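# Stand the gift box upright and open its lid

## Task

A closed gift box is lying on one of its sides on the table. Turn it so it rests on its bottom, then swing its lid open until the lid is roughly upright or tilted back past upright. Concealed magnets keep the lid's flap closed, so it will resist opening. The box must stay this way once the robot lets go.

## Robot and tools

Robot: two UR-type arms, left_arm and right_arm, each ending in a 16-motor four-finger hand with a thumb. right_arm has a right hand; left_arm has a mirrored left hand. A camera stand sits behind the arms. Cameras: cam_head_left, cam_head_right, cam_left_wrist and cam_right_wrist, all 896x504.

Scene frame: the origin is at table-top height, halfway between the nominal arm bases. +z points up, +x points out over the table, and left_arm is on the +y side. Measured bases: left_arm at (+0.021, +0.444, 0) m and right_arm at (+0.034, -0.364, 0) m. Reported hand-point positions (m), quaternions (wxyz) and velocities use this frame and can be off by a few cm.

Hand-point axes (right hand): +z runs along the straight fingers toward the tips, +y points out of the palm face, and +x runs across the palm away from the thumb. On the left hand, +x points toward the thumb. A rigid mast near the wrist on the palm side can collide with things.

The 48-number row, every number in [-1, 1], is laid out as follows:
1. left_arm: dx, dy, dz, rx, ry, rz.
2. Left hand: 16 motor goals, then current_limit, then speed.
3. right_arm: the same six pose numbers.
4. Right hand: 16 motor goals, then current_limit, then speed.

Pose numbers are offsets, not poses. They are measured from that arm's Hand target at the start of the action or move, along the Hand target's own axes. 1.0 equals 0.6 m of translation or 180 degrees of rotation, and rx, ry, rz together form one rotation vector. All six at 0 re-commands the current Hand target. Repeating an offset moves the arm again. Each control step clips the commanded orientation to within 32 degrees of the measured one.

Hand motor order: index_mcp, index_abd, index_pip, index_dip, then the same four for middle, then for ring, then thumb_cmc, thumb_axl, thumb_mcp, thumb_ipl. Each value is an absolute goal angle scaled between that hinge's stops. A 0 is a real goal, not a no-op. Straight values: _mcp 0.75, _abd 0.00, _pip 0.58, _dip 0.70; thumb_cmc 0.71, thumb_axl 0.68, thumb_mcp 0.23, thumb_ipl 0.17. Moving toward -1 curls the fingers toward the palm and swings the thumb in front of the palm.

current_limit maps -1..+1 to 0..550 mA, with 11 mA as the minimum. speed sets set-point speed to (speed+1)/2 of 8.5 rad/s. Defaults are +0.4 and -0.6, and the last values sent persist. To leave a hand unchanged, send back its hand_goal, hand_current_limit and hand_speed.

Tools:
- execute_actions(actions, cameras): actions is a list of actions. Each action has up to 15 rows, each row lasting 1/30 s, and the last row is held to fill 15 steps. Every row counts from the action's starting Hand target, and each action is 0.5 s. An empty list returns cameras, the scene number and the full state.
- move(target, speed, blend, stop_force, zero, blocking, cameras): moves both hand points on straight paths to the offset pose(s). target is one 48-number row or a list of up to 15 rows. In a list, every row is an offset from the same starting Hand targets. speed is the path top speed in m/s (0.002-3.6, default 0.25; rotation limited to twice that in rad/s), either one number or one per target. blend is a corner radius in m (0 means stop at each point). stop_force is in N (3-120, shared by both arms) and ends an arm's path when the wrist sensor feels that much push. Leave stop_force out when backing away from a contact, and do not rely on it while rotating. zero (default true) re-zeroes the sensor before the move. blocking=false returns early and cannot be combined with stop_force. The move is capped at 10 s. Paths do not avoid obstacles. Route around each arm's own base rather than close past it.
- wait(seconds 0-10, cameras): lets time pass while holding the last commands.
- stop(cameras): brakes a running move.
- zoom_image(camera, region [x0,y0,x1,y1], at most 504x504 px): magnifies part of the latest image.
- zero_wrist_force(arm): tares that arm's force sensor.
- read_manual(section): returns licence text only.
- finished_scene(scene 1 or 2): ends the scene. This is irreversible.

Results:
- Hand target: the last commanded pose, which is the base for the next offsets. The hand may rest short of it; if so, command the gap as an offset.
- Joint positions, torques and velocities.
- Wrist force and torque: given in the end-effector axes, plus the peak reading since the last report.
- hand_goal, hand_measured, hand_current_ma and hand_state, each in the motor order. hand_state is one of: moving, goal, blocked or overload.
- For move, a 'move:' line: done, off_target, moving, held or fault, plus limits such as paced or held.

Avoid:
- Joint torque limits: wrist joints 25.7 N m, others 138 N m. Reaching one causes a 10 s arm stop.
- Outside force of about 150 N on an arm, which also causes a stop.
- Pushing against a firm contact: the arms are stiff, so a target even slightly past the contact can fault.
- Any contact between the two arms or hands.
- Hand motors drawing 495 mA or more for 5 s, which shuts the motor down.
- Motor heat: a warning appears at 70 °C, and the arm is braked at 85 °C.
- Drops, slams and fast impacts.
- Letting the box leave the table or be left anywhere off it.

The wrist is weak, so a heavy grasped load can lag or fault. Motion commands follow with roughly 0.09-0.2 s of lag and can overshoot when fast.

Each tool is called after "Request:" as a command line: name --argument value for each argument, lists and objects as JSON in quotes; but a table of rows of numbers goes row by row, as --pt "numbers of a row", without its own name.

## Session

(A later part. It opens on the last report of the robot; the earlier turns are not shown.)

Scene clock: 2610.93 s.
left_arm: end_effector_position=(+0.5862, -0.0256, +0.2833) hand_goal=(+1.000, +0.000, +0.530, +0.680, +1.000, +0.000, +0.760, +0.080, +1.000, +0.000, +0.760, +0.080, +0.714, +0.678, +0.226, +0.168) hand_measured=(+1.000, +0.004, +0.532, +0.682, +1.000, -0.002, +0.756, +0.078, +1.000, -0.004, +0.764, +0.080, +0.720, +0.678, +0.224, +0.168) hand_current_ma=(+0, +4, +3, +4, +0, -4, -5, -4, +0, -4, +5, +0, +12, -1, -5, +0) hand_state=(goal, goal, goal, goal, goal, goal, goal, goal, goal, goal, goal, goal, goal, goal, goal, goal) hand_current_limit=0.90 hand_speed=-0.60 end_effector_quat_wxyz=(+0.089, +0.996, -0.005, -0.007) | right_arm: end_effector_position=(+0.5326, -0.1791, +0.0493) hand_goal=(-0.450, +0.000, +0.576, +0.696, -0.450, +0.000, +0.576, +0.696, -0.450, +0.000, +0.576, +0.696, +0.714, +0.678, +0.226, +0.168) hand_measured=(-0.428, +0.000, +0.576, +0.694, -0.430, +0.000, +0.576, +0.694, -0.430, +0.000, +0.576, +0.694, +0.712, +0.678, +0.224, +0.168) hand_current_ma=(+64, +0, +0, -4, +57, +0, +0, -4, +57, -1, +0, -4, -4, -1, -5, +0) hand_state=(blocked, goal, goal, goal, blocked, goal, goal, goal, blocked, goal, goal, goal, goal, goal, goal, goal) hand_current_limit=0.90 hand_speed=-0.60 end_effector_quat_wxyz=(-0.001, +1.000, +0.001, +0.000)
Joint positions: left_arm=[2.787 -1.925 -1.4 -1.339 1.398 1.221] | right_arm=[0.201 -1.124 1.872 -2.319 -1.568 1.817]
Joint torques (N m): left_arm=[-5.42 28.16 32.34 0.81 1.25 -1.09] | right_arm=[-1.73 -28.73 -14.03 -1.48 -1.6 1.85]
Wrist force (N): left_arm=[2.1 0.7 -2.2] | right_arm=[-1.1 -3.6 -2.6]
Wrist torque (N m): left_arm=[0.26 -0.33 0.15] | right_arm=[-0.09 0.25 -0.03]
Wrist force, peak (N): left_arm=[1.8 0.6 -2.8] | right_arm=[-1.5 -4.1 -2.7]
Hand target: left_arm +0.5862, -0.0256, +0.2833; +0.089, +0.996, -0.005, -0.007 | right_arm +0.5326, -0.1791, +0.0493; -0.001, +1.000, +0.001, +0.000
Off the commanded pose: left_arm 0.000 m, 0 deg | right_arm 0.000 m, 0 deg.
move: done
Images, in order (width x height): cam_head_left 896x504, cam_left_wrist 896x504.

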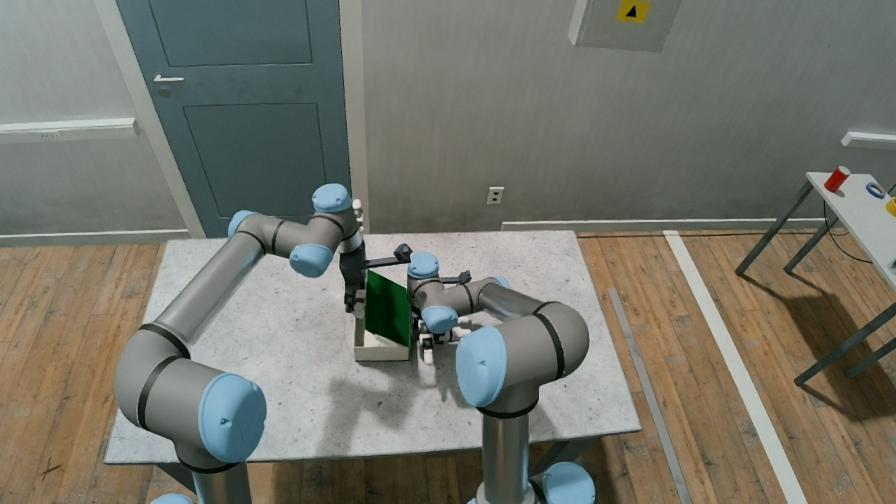

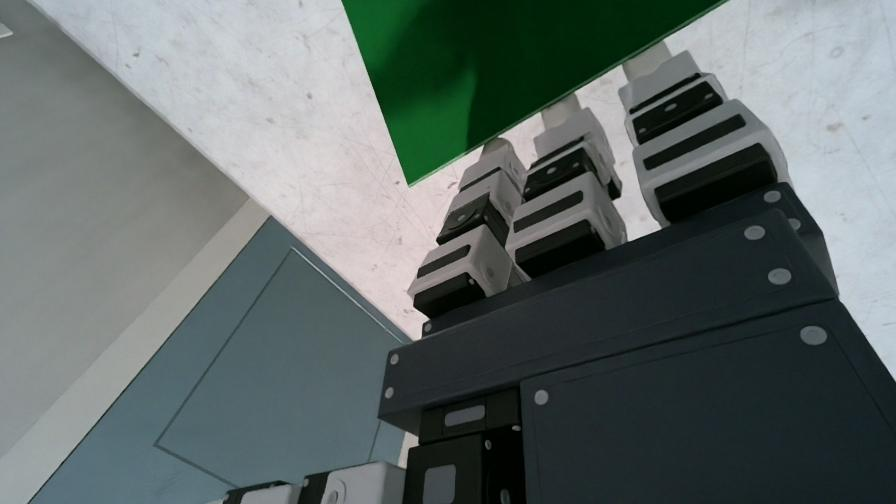

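Request:
move --target '[0,0,0,0,0,0,1.0,0,0.53,0.68,1.0,0,0.76,0.08,1.0,0,0.76,0.08,0.714,0.678,0.226,0.168,0.9,-0.6,0,0.28,-0.03,0,0,0,-0.45,0,0.576,0.696,-0.45,0,0.576,0.696,-0.45,0,0.576,0.696,0.714,0.678,0.226,0.168,0.9,-0.6]' --speed 0.15

Request:
move --pt "0 0.070 0.0127 0.0694 0 0 1.0 0 0.53 0.68 1.0 0 0.76 0.08 1.0 0 0.76 0.08 0.714 0.678 0.226 0.168 0.9 -0.6 0 0 0 0 0 0 -0.45 0 0.576 0.696 -0.45 0 0.576 0.696 -0.45 0 0.576 0.696 0.714 0.678 0.226 0.168 0.9 -0.6" --pt "0 0.140 0.0312 0.1389 0 0 1.0 0 0.53 0.68 1.0 0 0.76 0.08 1.0 0 0.76 0.08 0.714 0.678 0.226 0.168 0.9 -0.6 0 0 0 0 0 0 -0.45 0 0.576 0.696 -0.45 0 0.576 0.696 -0.45 0 0.576 0.696 0.714 0.678 0.226 0.168 0.9 -0.6" --speed 0.04 --blend 0.02 --cameras '["cam_head_left","cam_left_wrist"]'

Request:
zoom_image --camera "cam_head_left" --region '[300, 190, 520, 400]'

Scene clock: 2627.77 s.
left_arm: end_effector_position=(+0.5862, -0.0256, +0.2833) hand_goal=(+1.000, +0.000, +0.530, +0.680, +1.000, +0.000, +0.760, +0.080, +1.000, +0.000, +0.760, +0.080, +0.714, +0.678, +0.226, +0.168) hand_measured=(+1.000, +0.004, +0.532, +0.682, +1.000, -0.002, +0.756, +0.078, +1.000, -0.004, +0.764, +0.080, +0.720, +0.678, +0.224, +0.168) hand_current_ma=(+0, +4, +3, +4, +0, -4, -5, -4, +0, -4, +5, +0, +12, -1, -5, +0) hand_state=(goal, goal, goal, goal, goal, goal, goal, goal, goal, goal, goal, goal, goal, goal, goal, goal) hand_current_limit=0.90 hand_speed=-0.60 end_effector_quat_wxyz=(+0.089, +0.996, -0.005, -0.007) | right_arm: end_effector_position=(+0.5328, -0.3470, +0.0668) hand_goal=(-0.450, +0.000, +0.576, +0.696, -0.450, +0.000, +0.576, +0.696, -0.450, +0.000, +0.576, +0.696, +0.714, +0.678, +0.226, +0.168) hand_measured=(-0.428, +0.000, +0.576, +0.694, -0.430, +0.000, +0.576, +0.694, -0.430, +0.000, +0.576, +0.694, +0.712, +0.678, +0.224, +0.168) hand_current_ma=(+64, +0, +0, -4, +57, +0, +0, -4, +57, -1, +0, -4, -3, -1, -5, +0) hand_state=(blocked, goal, goal, goal, blocked, goal, goal, goal, blocked, goal, goal, goal, goal, goal, goal, goal) hand_current_limit=0.90 hand_speed=-0.60 end_effector_quat_wxyz=(-0.001, +1.000, +0.001, +0.000)
Joint positions: left_arm=[2.787 -1.925 -1.4 -1.339 1.399 1.221] | right_arm=[-0.109 -1.26 2.021 -2.331 -1.568 1.507]
Joint torques (N m): left_arm=[-7.03 28.82 30.94 0.93 1.34 -1.14] | right_arm=[-5.74 -40.45 -8.65 -0.63 2.48 -1.72]
Wrist force (N): left_arm=[2.2 0.7 -2.2] | right_arm=[-1.3 -3.8 -2.7]
Wrist torque (N m): left_arm=[0.26 -0.35 0.16] | right_arm=[-0.08 0.27 -0.03]
Wrist force, peak (N): left_arm=[2.1 1.1 -2.5] | right_arm=[-1.4 -4.7 -2.5]
Hand target: left_arm +0.5862, -0.0256, +0.2833; +0.089, +0.996, -0.005, -0.007 | right_arm +0.5328, -0.3472, +0.0668; -0.001, +1.000, +0.001, +0.000
Off the commanded pose: left_arm 0.000 m, 0 deg | right_arm 0.000 m, 0 deg.
move: done

Scene clock: 2633.80 s.
left_arm: end_effector_position=(+0.5852, -0.1116, +0.2798) hand_goal=(+1.000, +0.000, +0.530, +0.680, +1.000, +0.000, +0.760, +0.080, +1.000, +0.000, +0.760, +0.080, +0.714, +0.678, +0.226, +0.168) hand_measured=(+0.996, +0.004, +0.532, +0.682, +0.996, -0.002, +0.756, +0.078, +0.998, -0.004, +0.762, +0.080, +0.714, +0.678, +0.224, +0.168) hand_current_ma=(-6, +4, +1, +4, -6, -4, -5, -4, -3, -4, +3, +0, +0, -1, -5, +0) hand_state=(goal, goal, goal, goal, goal, goal, goal, goal, goal, goal, goal, goal, goal, goal, goal, goal) hand_current_limit=0.90 hand_speed=-0.60 end_effector_quat_wxyz=(-0.129, +0.992, -0.007, -0.006) | right_arm: end_effector_position=(+0.5328, -0.3472, +0.0668) hand_goal=(-0.450, +0.000, +0.576, +0.696, -0.450, +0.000, +0.576, +0.696, -0.450, +0.000, +0.576, +0.696, +0.714, +0.678, +0.226, +0.168) hand_measured=(-0.428, +0.000, +0.576, +0.694, -0.430, +0.000, +0.576, +0.694, -0.430, +0.000, +0.576, +0.694, +0.712, +0.678, +0.224, +0.168) hand_current_ma=(+64, +0, +0, -4, +57, +0, +0, -4, +57, -1, +0, -4, -3, -1, -5, +0) hand_state=(blocked, goal, goal, goal, blocked, goal, goal, goal, blocked, goal, goal, goal, goal, goal, goal, goal) hand_current_limit=0.90 hand_speed=-0.60 end_effector_quat_wxyz=(-0.001, +1.000, +0.001, +0.000)
Joint positions: left_arm=[2.545 -2.233 -0.803 -1.832 1.778 0.97] | right_arm=[-0.109 -1.26 2.021 -2.331 -1.568 1.507]
Joint torques (N m): left_arm=[-6.17 41.93 31.08 0.36 2.19 -1.2] | right_arm=[-6.48 -40.91 -8.28 -0.68 2.4 -1.69]
Wrist force (N): left_arm=[2.5 0.6 -2.6] | right_arm=[-1.3 -3.7 -2.7]
Wrist torque (N m): left_arm=[0.27 -0.38 0.23] | right_arm=[-0.07 0.25 -0.03]
Wrist force, peak (N): left_arm=[2.5 0.7 -2.9] | right_arm=[-1.2 -4.0 -2.9]
Hand target: left_arm +0.5852, -0.1116, +0.2798; -0.129, +0.992, -0.007, -0.006 | right_arm +0.5328, -0.3472, +0.0668; -0.001, +1.000, +0.001, +0.000
Off the commanded pose: left_arm 0.000 m, 0 deg | right_arm 0.000 m, 0 deg.
move: done
Images, in order (width x height): cam_head_left 896x504, cam_left_wrist 896x504.

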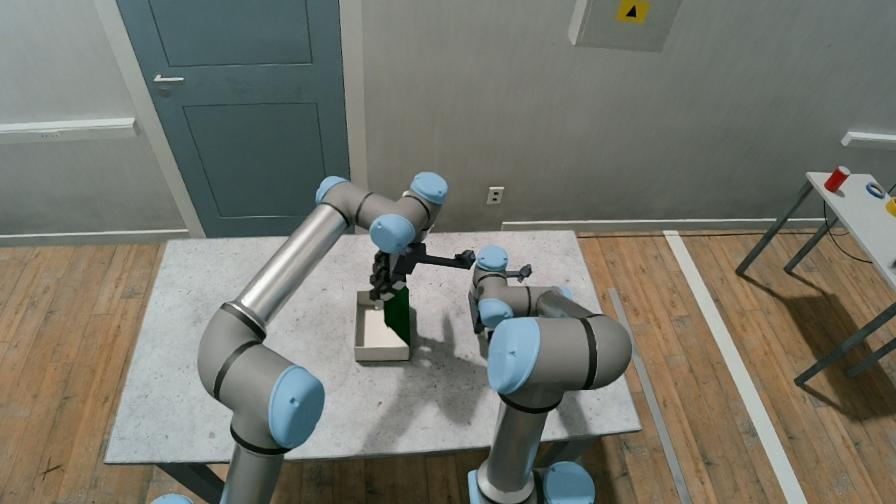

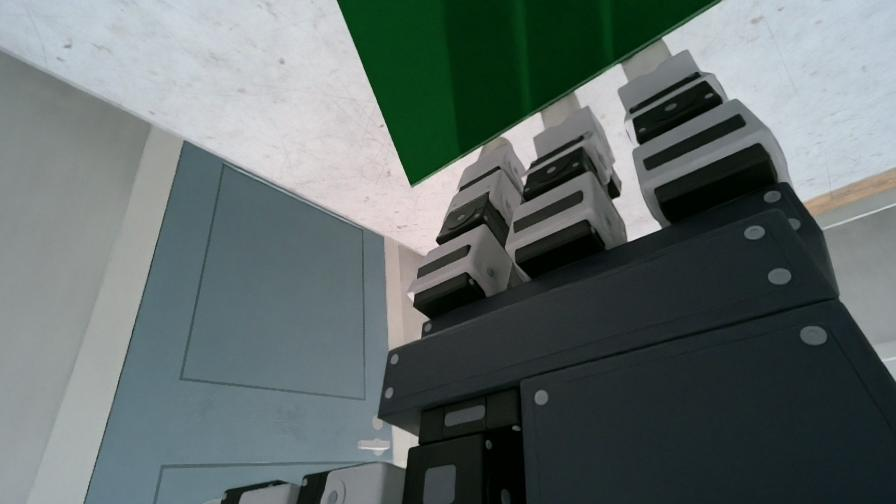

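Scaled by 2.291 from the camera's 896x504 image, which has a finer 1280x720 frame.

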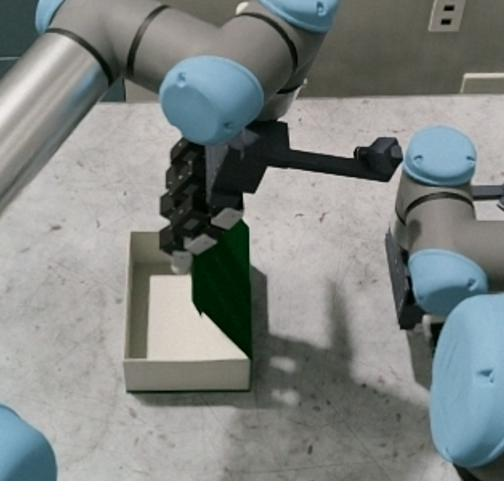

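Request:
move --target '[0,0,0,0,0,0,1.0,0,0.53,0.68,1.0,0,0.76,0.08,1.0,0,0.76,0.08,0.714,0.678,0.226,0.168,0.9,-0.6,0,0.2,-0.1,0,0,0,-0.45,0,0.576,0.696,-0.45,0,0.576,0.696,-0.45,0,0.576,0.696,0.714,0.678,0.226,0.168,0.9,-0.6]' --speed 0.15

Request:
move --pt "0 0.070 0.0127 0.0694 0 0 1.0 0 0.53 0.68 1.0 0 0.76 0.08 1.0 0 0.76 0.08 0.714 0.678 0.226 0.168 0.9 -0.6 0 0 0 0 0 0 -0.45 0 0.576 0.696 -0.45 0 0.576 0.696 -0.45 0 0.576 0.696 0.714 0.678 0.226 0.168 0.9 -0.6" --pt "0 0.140 0.0312 0.1389 0 0 1.0 0 0.53 0.68 1.0 0 0.76 0.08 1.0 0 0.76 0.08 0.714 0.678 0.226 0.168 0.9 -0.6 0 0 0 0 0 0 -0.45 0 0.576 0.696 -0.45 0 0.576 0.696 -0.45 0 0.576 0.696 0.714 0.678 0.226 0.168 0.9 -0.6" --speed 0.04 --blend 0.02 --cameras '["cam_head_left","cam_left_wrist"]'

Request:
zoom_image --camera "cam_head_left" --region '[300, 190, 520, 400]'

Scene clock: 2654.17 s.
left_arm: end_effector_position=(+0.5852, -0.1116, +0.2798) hand_goal=(+1.000, +0.000, +0.530, +0.680, +1.000, +0.000, +0.760, +0.080, +1.000, +0.000, +0.760, +0.080, +0.714, +0.678, +0.226, +0.168) hand_measured=(+0.996, +0.004, +0.532, +0.682, +0.996, -0.002, +0.756, +0.078, +0.998, -0.004, +0.762, +0.080, +0.714, +0.678, +0.224, +0.168) hand_current_ma=(-6, +4, +1, +4, -6, -4, -5, -4, -3, -4, +3, +0, +0, -1, -5, +0) hand_state=(goal, goal, goal, goal, goal, goal, goal, goal, goal, goal, goal, goal, goal, goal, goal, goal) hand_current_limit=0.90 hand_speed=-0.60 end_effector_quat_wxyz=(-0.129, +0.992, -0.007, -0.006) | right_arm: end_effector_position=(+0.5329, -0.4672, +0.1264) hand_goal=(-0.450, +0.000, +0.576, +0.696, -0.450, +0.000, +0.576, +0.696, -0.450, +0.000, +0.576, +0.696, +0.714, +0.678, +0.226, +0.168) hand_measured=(-0.428, +0.000, +0.576, +0.694, -0.430, +0.000, +0.576, +0.694, -0.430, +0.000, +0.576, +0.694, +0.712, +0.678, +0.224, +0.168) hand_current_ma=(+64, +0, +0, -4, +57, +0, +0, -4, +57, -1, +0, -4, -3, -1, -5, +0) hand_state=(blocked, goal, goal, goal, blocked, goal, goal, goal, blocked, goal, goal, goal, goal, goal, goal, goal) hand_current_limit=0.90 hand_speed=-0.60 end_effector_quat_wxyz=(-0.001, +1.000, +0.001, +0.000) end_effector_velocity=(+0.000, -0.001, +0.001) end_effector_angular_velocity=(+0.000, +0.000, +0.003)
Joint positions: left_arm=[2.545 -2.233 -0.803 -1.832 1.778 0.97] | right_arm=[-0.342 -1.376 1.982 -2.175 -1.568 1.274]
Joint velocities: left_arm=[within noise] | right_arm=[-0.002 -0.001 -0.002 0.003 0 -0.005]
Joint torques (N m): left_arm=[-4.67 41.84 30.03 0.29 2.17 -1.22] | right_arm=[-6.41 -37.74 -32.89 -0.66 2.47 -1.86]
Wrist force (N): left_arm=[2.3 0.7 -2.4] | right_arm=[-1.1 -3.9 -2.4]
Wrist torque (N m): left_arm=[0.26 -0.34 0.21] | right_arm=[-0.13 0.20 -0.02]
Wrist force, peak (N): left_arm=[2.5 0.7 -2.7] | right_arm=[-1.3 -4.5 -2.4]
Hand target: left_arm +0.5852, -0.1116, +0.2798; -0.129, +0.992, -0.007, -0.006 | right_arm +0.5329, -0.4673, +0.1264; -0.001, +1.000, +0.001, +0.000
Off the commanded pose: left_arm 0.000 m, 0 deg | right_arm 0.000 m, 0 deg.
move: done

Scene clock: 2660.07 s.
left_arm: end_effector_position=(+0.5831, -0.1870, +0.2397) hand_goal=(+1.000, +0.000, +0.530, +0.680, +1.000, +0.000, +0.760, +0.080, +1.000, +0.000, +0.760, +0.080, +0.714, +0.678, +0.226, +0.168) hand_measured=(+0.996, +0.002, +0.530, +0.682, +0.994, -0.002, +0.756, +0.078, +0.994, -0.004, +0.760, +0.080, +0.712, +0.678, +0.224, +0.168) hand_current_ma=(-5, +2, +1, +3, -10, -4, -5, -4, -13, -4, +0, +0, -4, -1, -5, +0) hand_state=(goal, goal, goal, goal, goal, goal, goal, goal, goal, goal, goal, goal, goal, goal, goal, goal) hand_current_limit=0.90 hand_speed=-0.60 end_effector_quat_wxyz=(-0.273, +0.960, -0.017, +0.064) | right_arm: end_effector_position=(+0.5329, -0.4673, +0.1264) hand_goal=(-0.450, +0.000, +0.576, +0.696, -0.450, +0.000, +0.576, +0.696, -0.450, +0.000, +0.576, +0.696, +0.714, +0.678, +0.226, +0.168) hand_measured=(-0.428, +0.000, +0.576, +0.694, -0.430, +0.000, +0.576, +0.694, -0.430, +0.000, +0.576, +0.694, +0.712, +0.678, +0.224, +0.168) hand_current_ma=(+64, +0, +0, -4, +57, +0, +0, -4, +57, -1, +0, -4, -3, -1, -5, +0) hand_state=(blocked, goal, goal, goal, blocked, goal, goal, goal, blocked, goal, goal, goal, goal, goal, goal, goal) hand_current_limit=0.90 hand_speed=-0.60 end_effector_quat_wxyz=(-0.001, +1.000, +0.001, +0.000)
Joint positions: left_arm=[2.374 -2.692 -0.035 -2.293 2.058 0.762] | right_arm=[-0.342 -1.377 1.982 -2.175 -1.568 1.274]
Joint torques (N m): left_arm=[-7.02 52.53 29.06 4.49 2.6 -1.27] | right_arm=[-6.73 -37.75 -32.18 -0.8 2.33 -1.65]
Wrist force (N): left_arm=[2.2 0.3 -3.3] | right_arm=[-1.2 -4.0 -2.4]
Wrist torque (N m): left_arm=[0.32 -0.36 0.20] | right_arm=[-0.14 0.22 -0.04]
Wrist force, peak (N): left_arm=[2.3 0.2 -3.8] | right_arm=[-1.1 -4.1 -2.5]
Hand target: left_arm +0.5838, -0.1880, +0.2402; -0.340, +0.940, -0.008, -0.004 | right_arm +0.5329, -0.4673, +0.1264; -0.001, +1.000, +0.001, +0.000
Off the commanded pose: left_arm 0.001 m, 11 deg | right_arm 0.000 m, 0 deg.
elbow stopped short (left arm): the move would have taken joint 3 (elbow) straighter than the controller allows.
move: off_target (left_arm)
Images, in order (width x height): cam_head_left 896x504, cam_left_wrist 896x504.

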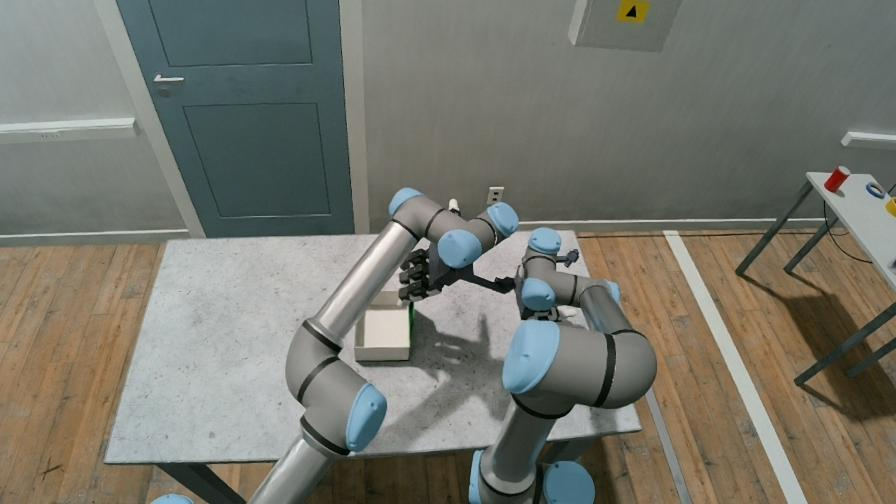

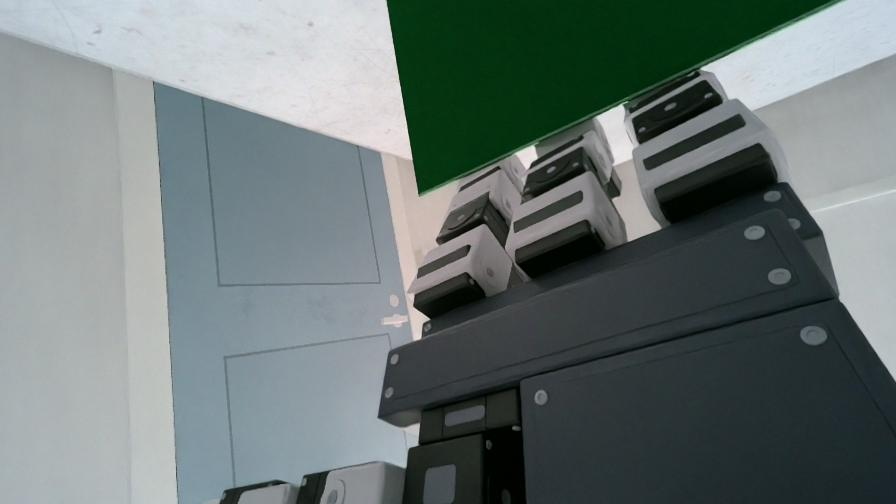

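Scaled by 2.291 from the camera's 896x504 image, which has a finer 1280x720 frame.

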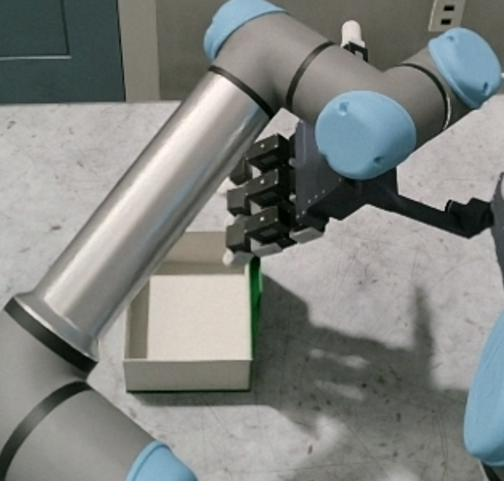

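Request:
wait --seconds 0 --cameras '["cam_head_right","cam_right_wrist"]'

Request:
zoom_image --camera "cam_head_right" --region '[320, 210, 520, 400]'

Scene clock: 2677.53 s.
left_arm: end_effector_position=(+0.5831, -0.1870, +0.2397) hand_goal=(+1.000, +0.000, +0.530, +0.680, +1.000, +0.000, +0.760, +0.080, +1.000, +0.000, +0.760, +0.080, +0.714, +0.678, +0.226, +0.168) hand_measured=(+0.996, +0.002, +0.530, +0.682, +0.994, -0.002, +0.756, +0.078, +0.994, -0.004, +0.760, +0.080, +0.712, +0.678, +0.224, +0.168) hand_current_ma=(-5, +2, +1, +3, -10, -4, -5, -4, -13, -4, +0, +0, -4, -1, -5, +0) hand_state=(goal, goal, goal, goal, goal, goal, goal, goal, goal, goal, goal, goal, goal, goal, goal, goal) hand_current_limit=0.90 hand_speed=-0.60 end_effector_quat_wxyz=(-0.273, +0.960, -0.017, +0.065) | right_arm: end_effector_position=(+0.5329, -0.4673, +0.1264) hand_goal=(-0.450, +0.000, +0.576, +0.696, -0.450, +0.000, +0.576, +0.696, -0.450, +0.000, +0.576, +0.696, +0.714, +0.678, +0.226, +0.168) hand_measured=(-0.428, +0.000, +0.576, +0.694, -0.430, +0.000, +0.576, +0.694, -0.430, +0.000, +0.576, +0.694, +0.712, +0.678, +0.224, +0.168) hand_current_ma=(+64, +0, +0, -4, +57, +0, +0, -4, +57, -1, +0, -4, -3, -1, -5, +0) hand_state=(blocked, goal, goal, goal, blocked, goal, goal, goal, blocked, goal, goal, goal, goal, goal, goal, goal) hand_current_limit=0.90 hand_speed=-0.60 end_effector_quat_wxyz=(-0.001, +1.000, +0.001, +0.000)
Joint positions: left_arm=[2.374 -2.692 -0.035 -2.293 2.058 0.762] | right_arm=[-0.342 -1.377 1.982 -2.175 -1.568 1.274]
Joint torques (N m): left_arm=[-6.32 53.13 28.85 4.4 2.61 -1.27] | right_arm=[-6.87 -37.97 -31.96 -0.87 2.38 -1.59]
Wrist force (N): left_arm=[2.2 0.3 -3.3] | right_arm=[-1.0 -4.0 -2.5]
Wrist torque (N m): left_arm=[0.33 -0.35 0.20] | right_arm=[-0.13 0.20 -0.02]
Wrist force, peak (N): left_arm=[2.2 0.4 -3.6] | right_arm=[-1.1 -4.1 -2.7]
Hand target: left_arm +0.5838, -0.1880, +0.2402; -0.340, +0.940, -0.008, -0.004 | right_arm +0.5329, -0.4673, +0.1264; -0.001, +1.000, +0.001, +0.000
Off the commanded pose: left_arm 0.001 m, 11 deg | right_arm 0.000 m, 0 deg.
Images, in order (width x height): cam_head_right 896x504, cam_right_wrist 896x504.

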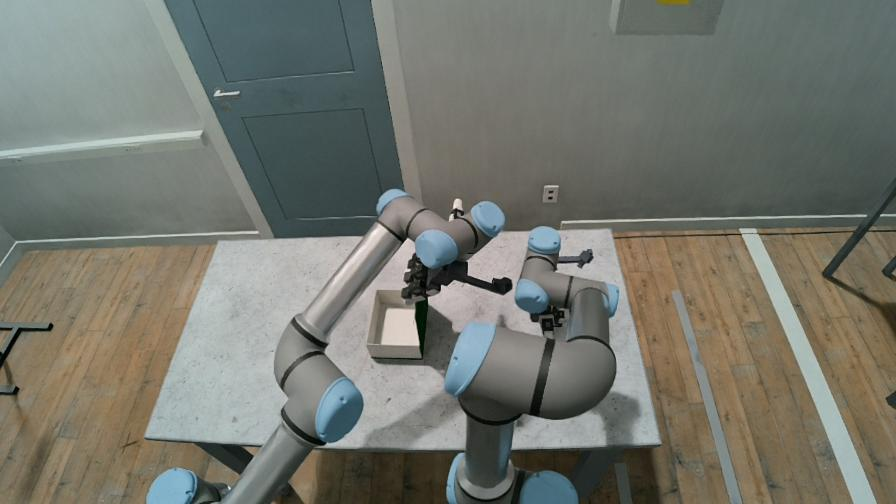

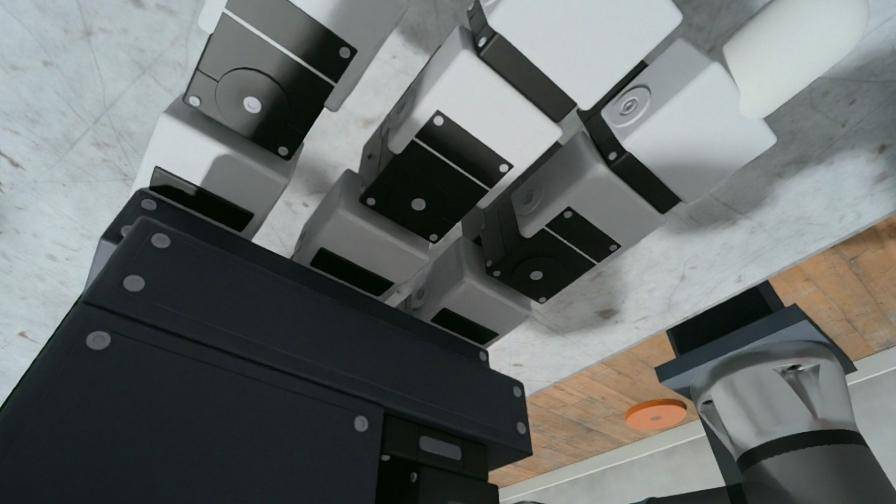

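Scaled by 2.520 from the camera's 896x504 image, which has a finer 1280x720 frame.

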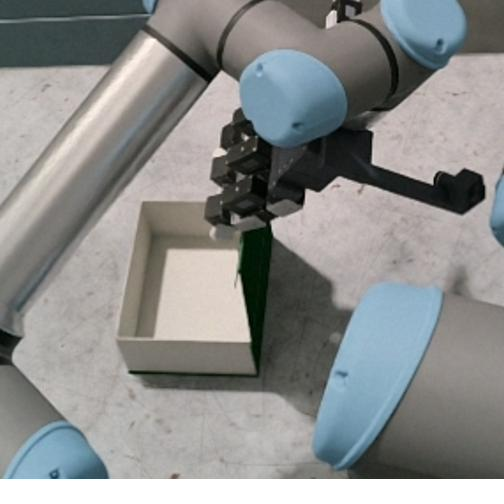

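Request:
execute_actions --actions '[[[0,0,0,-0.0611,0,0,0.6,0,0.53,0.68,0.6,0,0.7,0.4,0.6,0,0.7,0.4,0.714,0.678,0.226,0.168,0.2,-0.92,0,0,0,0,0,0,-0.45,0,0.576,0.696,-0.45,0,0.576,0.696,-0.45,0,0.576,0.696,0.714,0.678,0.226,0.168,0.9,-0.6]]]'

Request:
wait --seconds 1.5 --cameras '["cam_head_right","cam_left_wrist"]'

Request:
zoom_image --camera "cam_head_right" --region '[320, 210, 520, 400]'

Scene clock: 2691.63 s.
left_arm: end_effector_position=(+0.5831, -0.1872, +0.2398) hand_goal=(+0.600, +0.000, +0.530, +0.680, +0.600, +0.000, +0.700, +0.400, +0.600, +0.000, +0.700, +0.400, +0.714, +0.678, +0.226, +0.168) hand_measured=(+0.598, +0.000, +0.528, +0.682, +0.598, -0.002, +0.702, +0.396, +0.598, -0.002, +0.700, +0.396, +0.710, +0.678, +0.224, +0.168) hand_current_ma=(-1, +0, -1, +3, -2, -3, +1, -4, -2, -2, +1, -4, -7, -1, -5, +0) hand_state=(goal, goal, goal, goal, goal, goal, goal, goal, goal, goal, goal, goal, goal, goal, goal, goal) hand_current_limit=0.20 hand_speed=-0.92 end_effector_quat_wxyz=(-0.227, +0.974, -0.008, +0.016) | right_arm: end_effector_position=(+0.5329, -0.4673, +0.1264) hand_goal=(-0.450, +0.000, +0.576, +0.696, -0.450, +0.000, +0.576, +0.696, -0.450, +0.000, +0.576, +0.696, +0.714, +0.678, +0.226, +0.168) hand_measured=(-0.428, +0.000, +0.576, +0.694, -0.430, +0.000, +0.576, +0.694, -0.430, +0.000, +0.576, +0.694, +0.712, +0.678, +0.224, +0.168) hand_current_ma=(+64, +0, +0, -4, +57, +0, +0, -4, +57, -1, +0, -4, -3, -1, -5, +0) hand_state=(blocked, goal, goal, goal, blocked, goal, goal, goal, blocked, goal, goal, goal, goal, goal, goal, goal) hand_current_limit=0.90 hand_speed=-0.60 end_effector_quat_wxyz=(-0.001, +1.000, +0.001, +0.000)
Joint positions: left_arm=[2.412 -2.684 -0.035 -2.286 1.931 0.803] | right_arm=[-0.342 -1.377 1.982 -2.175 -1.568 1.274]
Joint torques (N m): left_arm=[7.05 78.76 8.83 0.07 -0.91 1.51] | right_arm=[-6.54 -38.55 -31.87 -0.89 2.28 -1.55]
Wrist force (N): left_arm=[2.1 0.8 -3.3] | right_arm=[-1.2 -3.7 -2.4]
Wrist torque (N m): left_arm=[0.42 -0.32 0.03] | right_arm=[-0.11 0.22 -0.03]
Wrist force, peak (N): left_arm=[7.1 -8.8 -23.5] | right_arm=[-1.1 -4.2 -2.5]
Hand target: left_arm +0.5838, -0.1880, +0.2402; -0.249, +0.969, -0.007, -0.005 | right_arm +0.5329, -0.4673, +0.1264; -0.001, +1.000, +0.001, +0.000
Off the commanded pose: left_arm 0.001 m, 3 deg | right_arm 0.000 m, 0 deg.
elbow stopped short (left arm): the move would have taken joint 3 (elbow) straighter than the controller allows.

Scene clock: 2693.13 s.
left_arm: end_effector_position=(+0.5831, -0.1872, +0.2398) hand_goal=(+0.600, +0.000, +0.530, +0.680, +0.600, +0.000, +0.700, +0.400, +0.600, +0.000, +0.700, +0.400, +0.714, +0.678, +0.226, +0.168) hand_measured=(+0.598, +0.000, +0.528, +0.682, +0.598, -0.002, +0.702, +0.396, +0.598, -0.002, +0.700, +0.396, +0.710, +0.678, +0.224, +0.168) hand_current_ma=(-1, +0, -1, +3, -2, -3, +1, -4, -2, -2, +1, -4, -7, -1, -5, +0) hand_state=(goal, goal, goal, goal, goal, goal, goal, goal, goal, goal, goal, goal, goal, goal, goal, goal) hand_current_limit=0.20 hand_speed=-0.92 end_effector_quat_wxyz=(-0.227, +0.974, -0.008, +0.016) | right_arm: end_effector_position=(+0.5329, -0.4673, +0.1264) hand_goal=(-0.450, +0.000, +0.576, +0.696, -0.450, +0.000, +0.576, +0.696, -0.450, +0.000, +0.576, +0.696, +0.714, +0.678, +0.226, +0.168) hand_measured=(-0.428, +0.000, +0.576, +0.694, -0.430, +0.000, +0.576, +0.694, -0.430, +0.000, +0.576, +0.694, +0.712, +0.678, +0.224, +0.168) hand_current_ma=(+64, +0, +0, -4, +57, +0, +0, -4, +57, -1, +0, -4, -3, -1, -5, +0) hand_state=(blocked, goal, goal, goal, blocked, goal, goal, goal, blocked, goal, goal, goal, goal, goal, goal, goal) hand_current_limit=0.90 hand_speed=-0.60 end_effector_quat_wxyz=(-0.001, +1.000, +0.001, +0.000)
Joint positions: left_arm=[2.412 -2.684 -0.035 -2.286 1.931 0.803] | right_arm=[-0.342 -1.377 1.982 -2.175 -1.568 1.274]
Joint torques (N m): left_arm=[5.87 78.99 8.57 0.13 -0.55 1.62] | right_arm=[-6.21 -37.96 -32.15 -0.85 2.31 -1.67]
Wrist force (N): left_arm=[1.9 0.9 -3.3] | right_arm=[-1.1 -3.7 -2.4]
Wrist torque (N m): left_arm=[0.44 -0.30 0.01] | right_arm=[-0.11 0.20 -0.02]
Wrist force, peak (N): left_arm=[2.0 1.0 -3.5] | right_arm=[-1.0 -3.9 -2.7]
Hand target: left_arm +0.5838, -0.1880, +0.2402; -0.249, +0.969, -0.007, -0.005 | right_arm +0.5329, -0.4673, +0.1264; -0.001, +1.000, +0.001, +0.000
Off the commanded pose: left_arm 0.001 m, 3 deg | right_arm 0.000 m, 0 deg.
wait: 1.50 s; at rest by 0.17 s
Images, in order (width x height): cam_head_right 896x504, cam_left_wrist 896x504.

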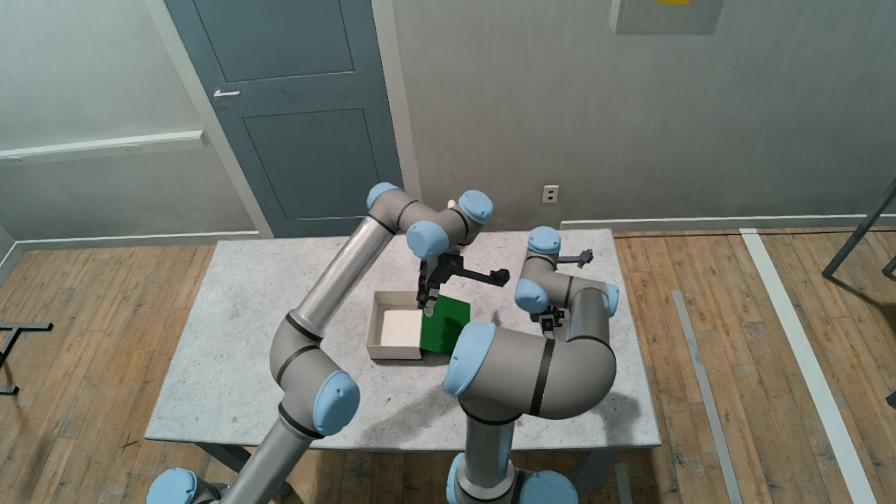

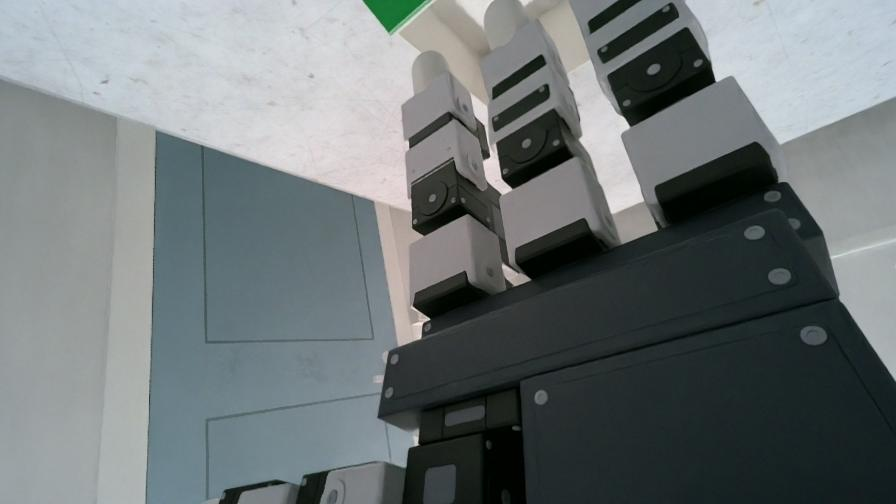

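Scaled by 2.520 from the camera's 896x504 image, which has a finer 1280x720 frame.

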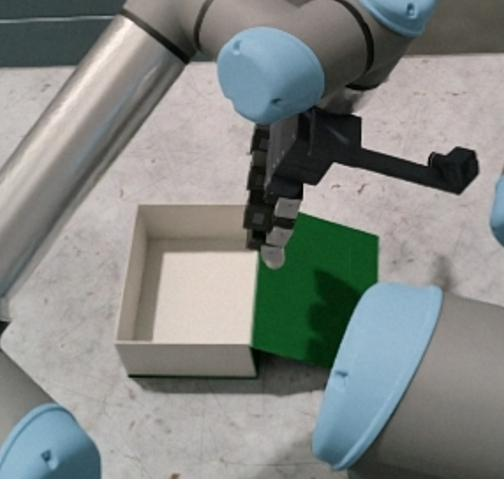

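Request:
move --target '[0,-0.097,-0.02,0,0,0,0.6,0,0.53,0.68,0.6,0,0.7,0.4,0.6,0,0.7,0.4,0.714,0.678,0.226,0.168,0.2,-0.92,0,0,0,0,0,0,-0.45,0,0.576,0.696,-0.45,0,0.576,0.696,-0.45,0,0.576,0.696,0.714,0.678,0.226,0.168,0.9,-0.6]' --speed 0.06 --cameras '["cam_head_right","cam_head_left","cam_left_wrist"]'

Scene clock: 2709.93 s.
left_arm: end_effector_position=(+0.5844, -0.1424, +0.2783) hand_goal=(+0.600, +0.000, +0.530, +0.680, +0.600, +0.000, +0.700, +0.400, +0.600, +0.000, +0.700, +0.400, +0.714, +0.678, +0.226, +0.168) hand_measured=(+0.598, +0.000, +0.528, +0.682, +0.598, -0.002, +0.702, +0.396, +0.598, -0.002, +0.700, +0.396, +0.710, +0.678, +0.224, +0.168) hand_current_ma=(-2, +0, -1, +3, -2, -3, +1, -4, -3, -2, +1, -4, -7, -1, -5, +0) hand_state=(goal, goal, goal, goal, goal, goal, goal, goal, goal, goal, goal, goal, goal, goal, goal, goal) hand_current_limit=0.20 hand_speed=-0.92 end_effector_quat_wxyz=(-0.244, +0.970, -0.008, +0.000) | right_arm: end_effector_position=(+0.5329, -0.4673, +0.1264) hand_goal=(-0.450, +0.000, +0.576, +0.696, -0.450, +0.000, +0.576, +0.696, -0.450, +0.000, +0.576, +0.696, +0.714, +0.678, +0.226, +0.168) hand_measured=(-0.428, +0.000, +0.576, +0.694, -0.430, +0.000, +0.576, +0.694, -0.430, +0.000, +0.576, +0.694, +0.712, +0.678, +0.224, +0.168) hand_current_ma=(+64, +0, +0, -4, +57, +0, +0, -4, +57, -1, +0, -4, -3, -1, -5, +0) hand_state=(blocked, goal, goal, goal, blocked, goal, goal, goal, blocked, goal, goal, goal, goal, goal, goal, goal) hand_current_limit=0.90 hand_speed=-0.60 end_effector_quat_wxyz=(-0.001, +1.000, +0.001, +0.000)
Joint positions: left_arm=[2.452 -2.627 -0.035 -2.378 1.947 0.833] | right_arm=[-0.342 -1.377 1.982 -2.175 -1.568 1.274]
Joint torques (N m): left_arm=[6.89 76.16 10.29 0.02 2.28 2.01] | right_arm=[-5.41 -38.3 -31.9 -0.93 2.17 -1.51]
Wrist force (N): left_arm=[2.4 1.1 -3.3] | right_arm=[-1.1 -4.0 -2.6]
Wrist torque (N m): left_arm=[0.45 -0.37 0.06] | right_arm=[-0.13 0.20 -0.03]
Wrist force, peak (N): left_arm=[2.5 0.7 -3.5] | right_arm=[-1.1 -4.2 -2.6]
Hand target: left_arm +0.5848, -0.1428, +0.2788; -0.249, +0.969, -0.007, -0.005 | right_arm +0.5329, -0.4673, +0.1264; -0.001, +1.000, +0.001, +0.000
Off the commanded pose: left_arm 0.001 m, 1 deg | right_arm 0.000 m, 0 deg.
elbow stopped short (left arm): the move would have taken joint 3 (elbow) straighter than the controller allows.
move: done
Images, in order (width x height): cam_head_left 896x504, cam_head_right 896x504, cam_left_wrist 896x504.

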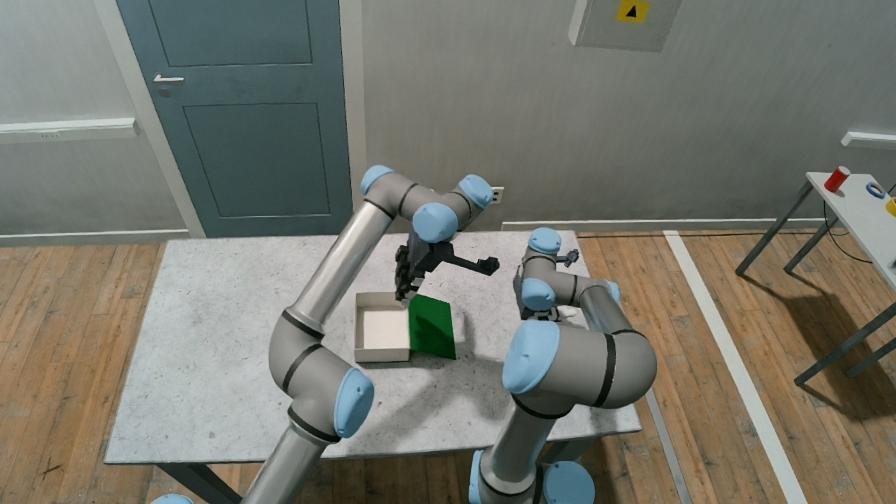

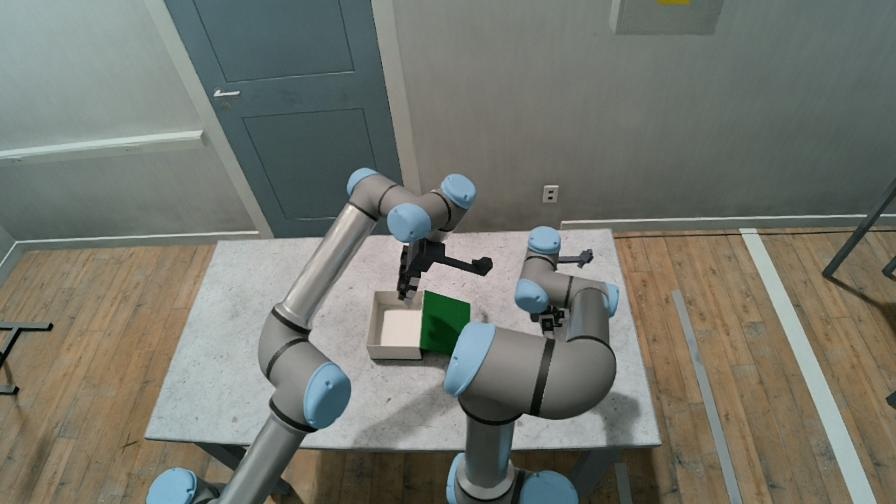

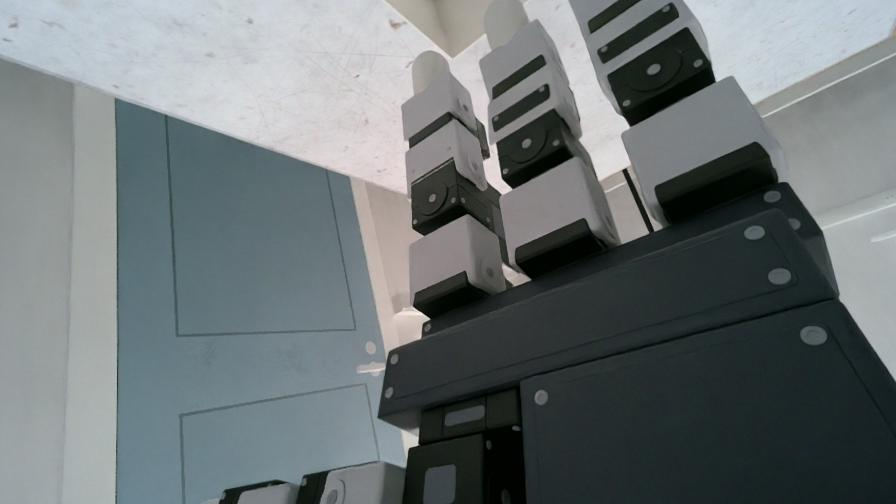

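Box is on its base, lid fully back.

Request:
finished_scene --scene 2

The scene is finished: the task was done.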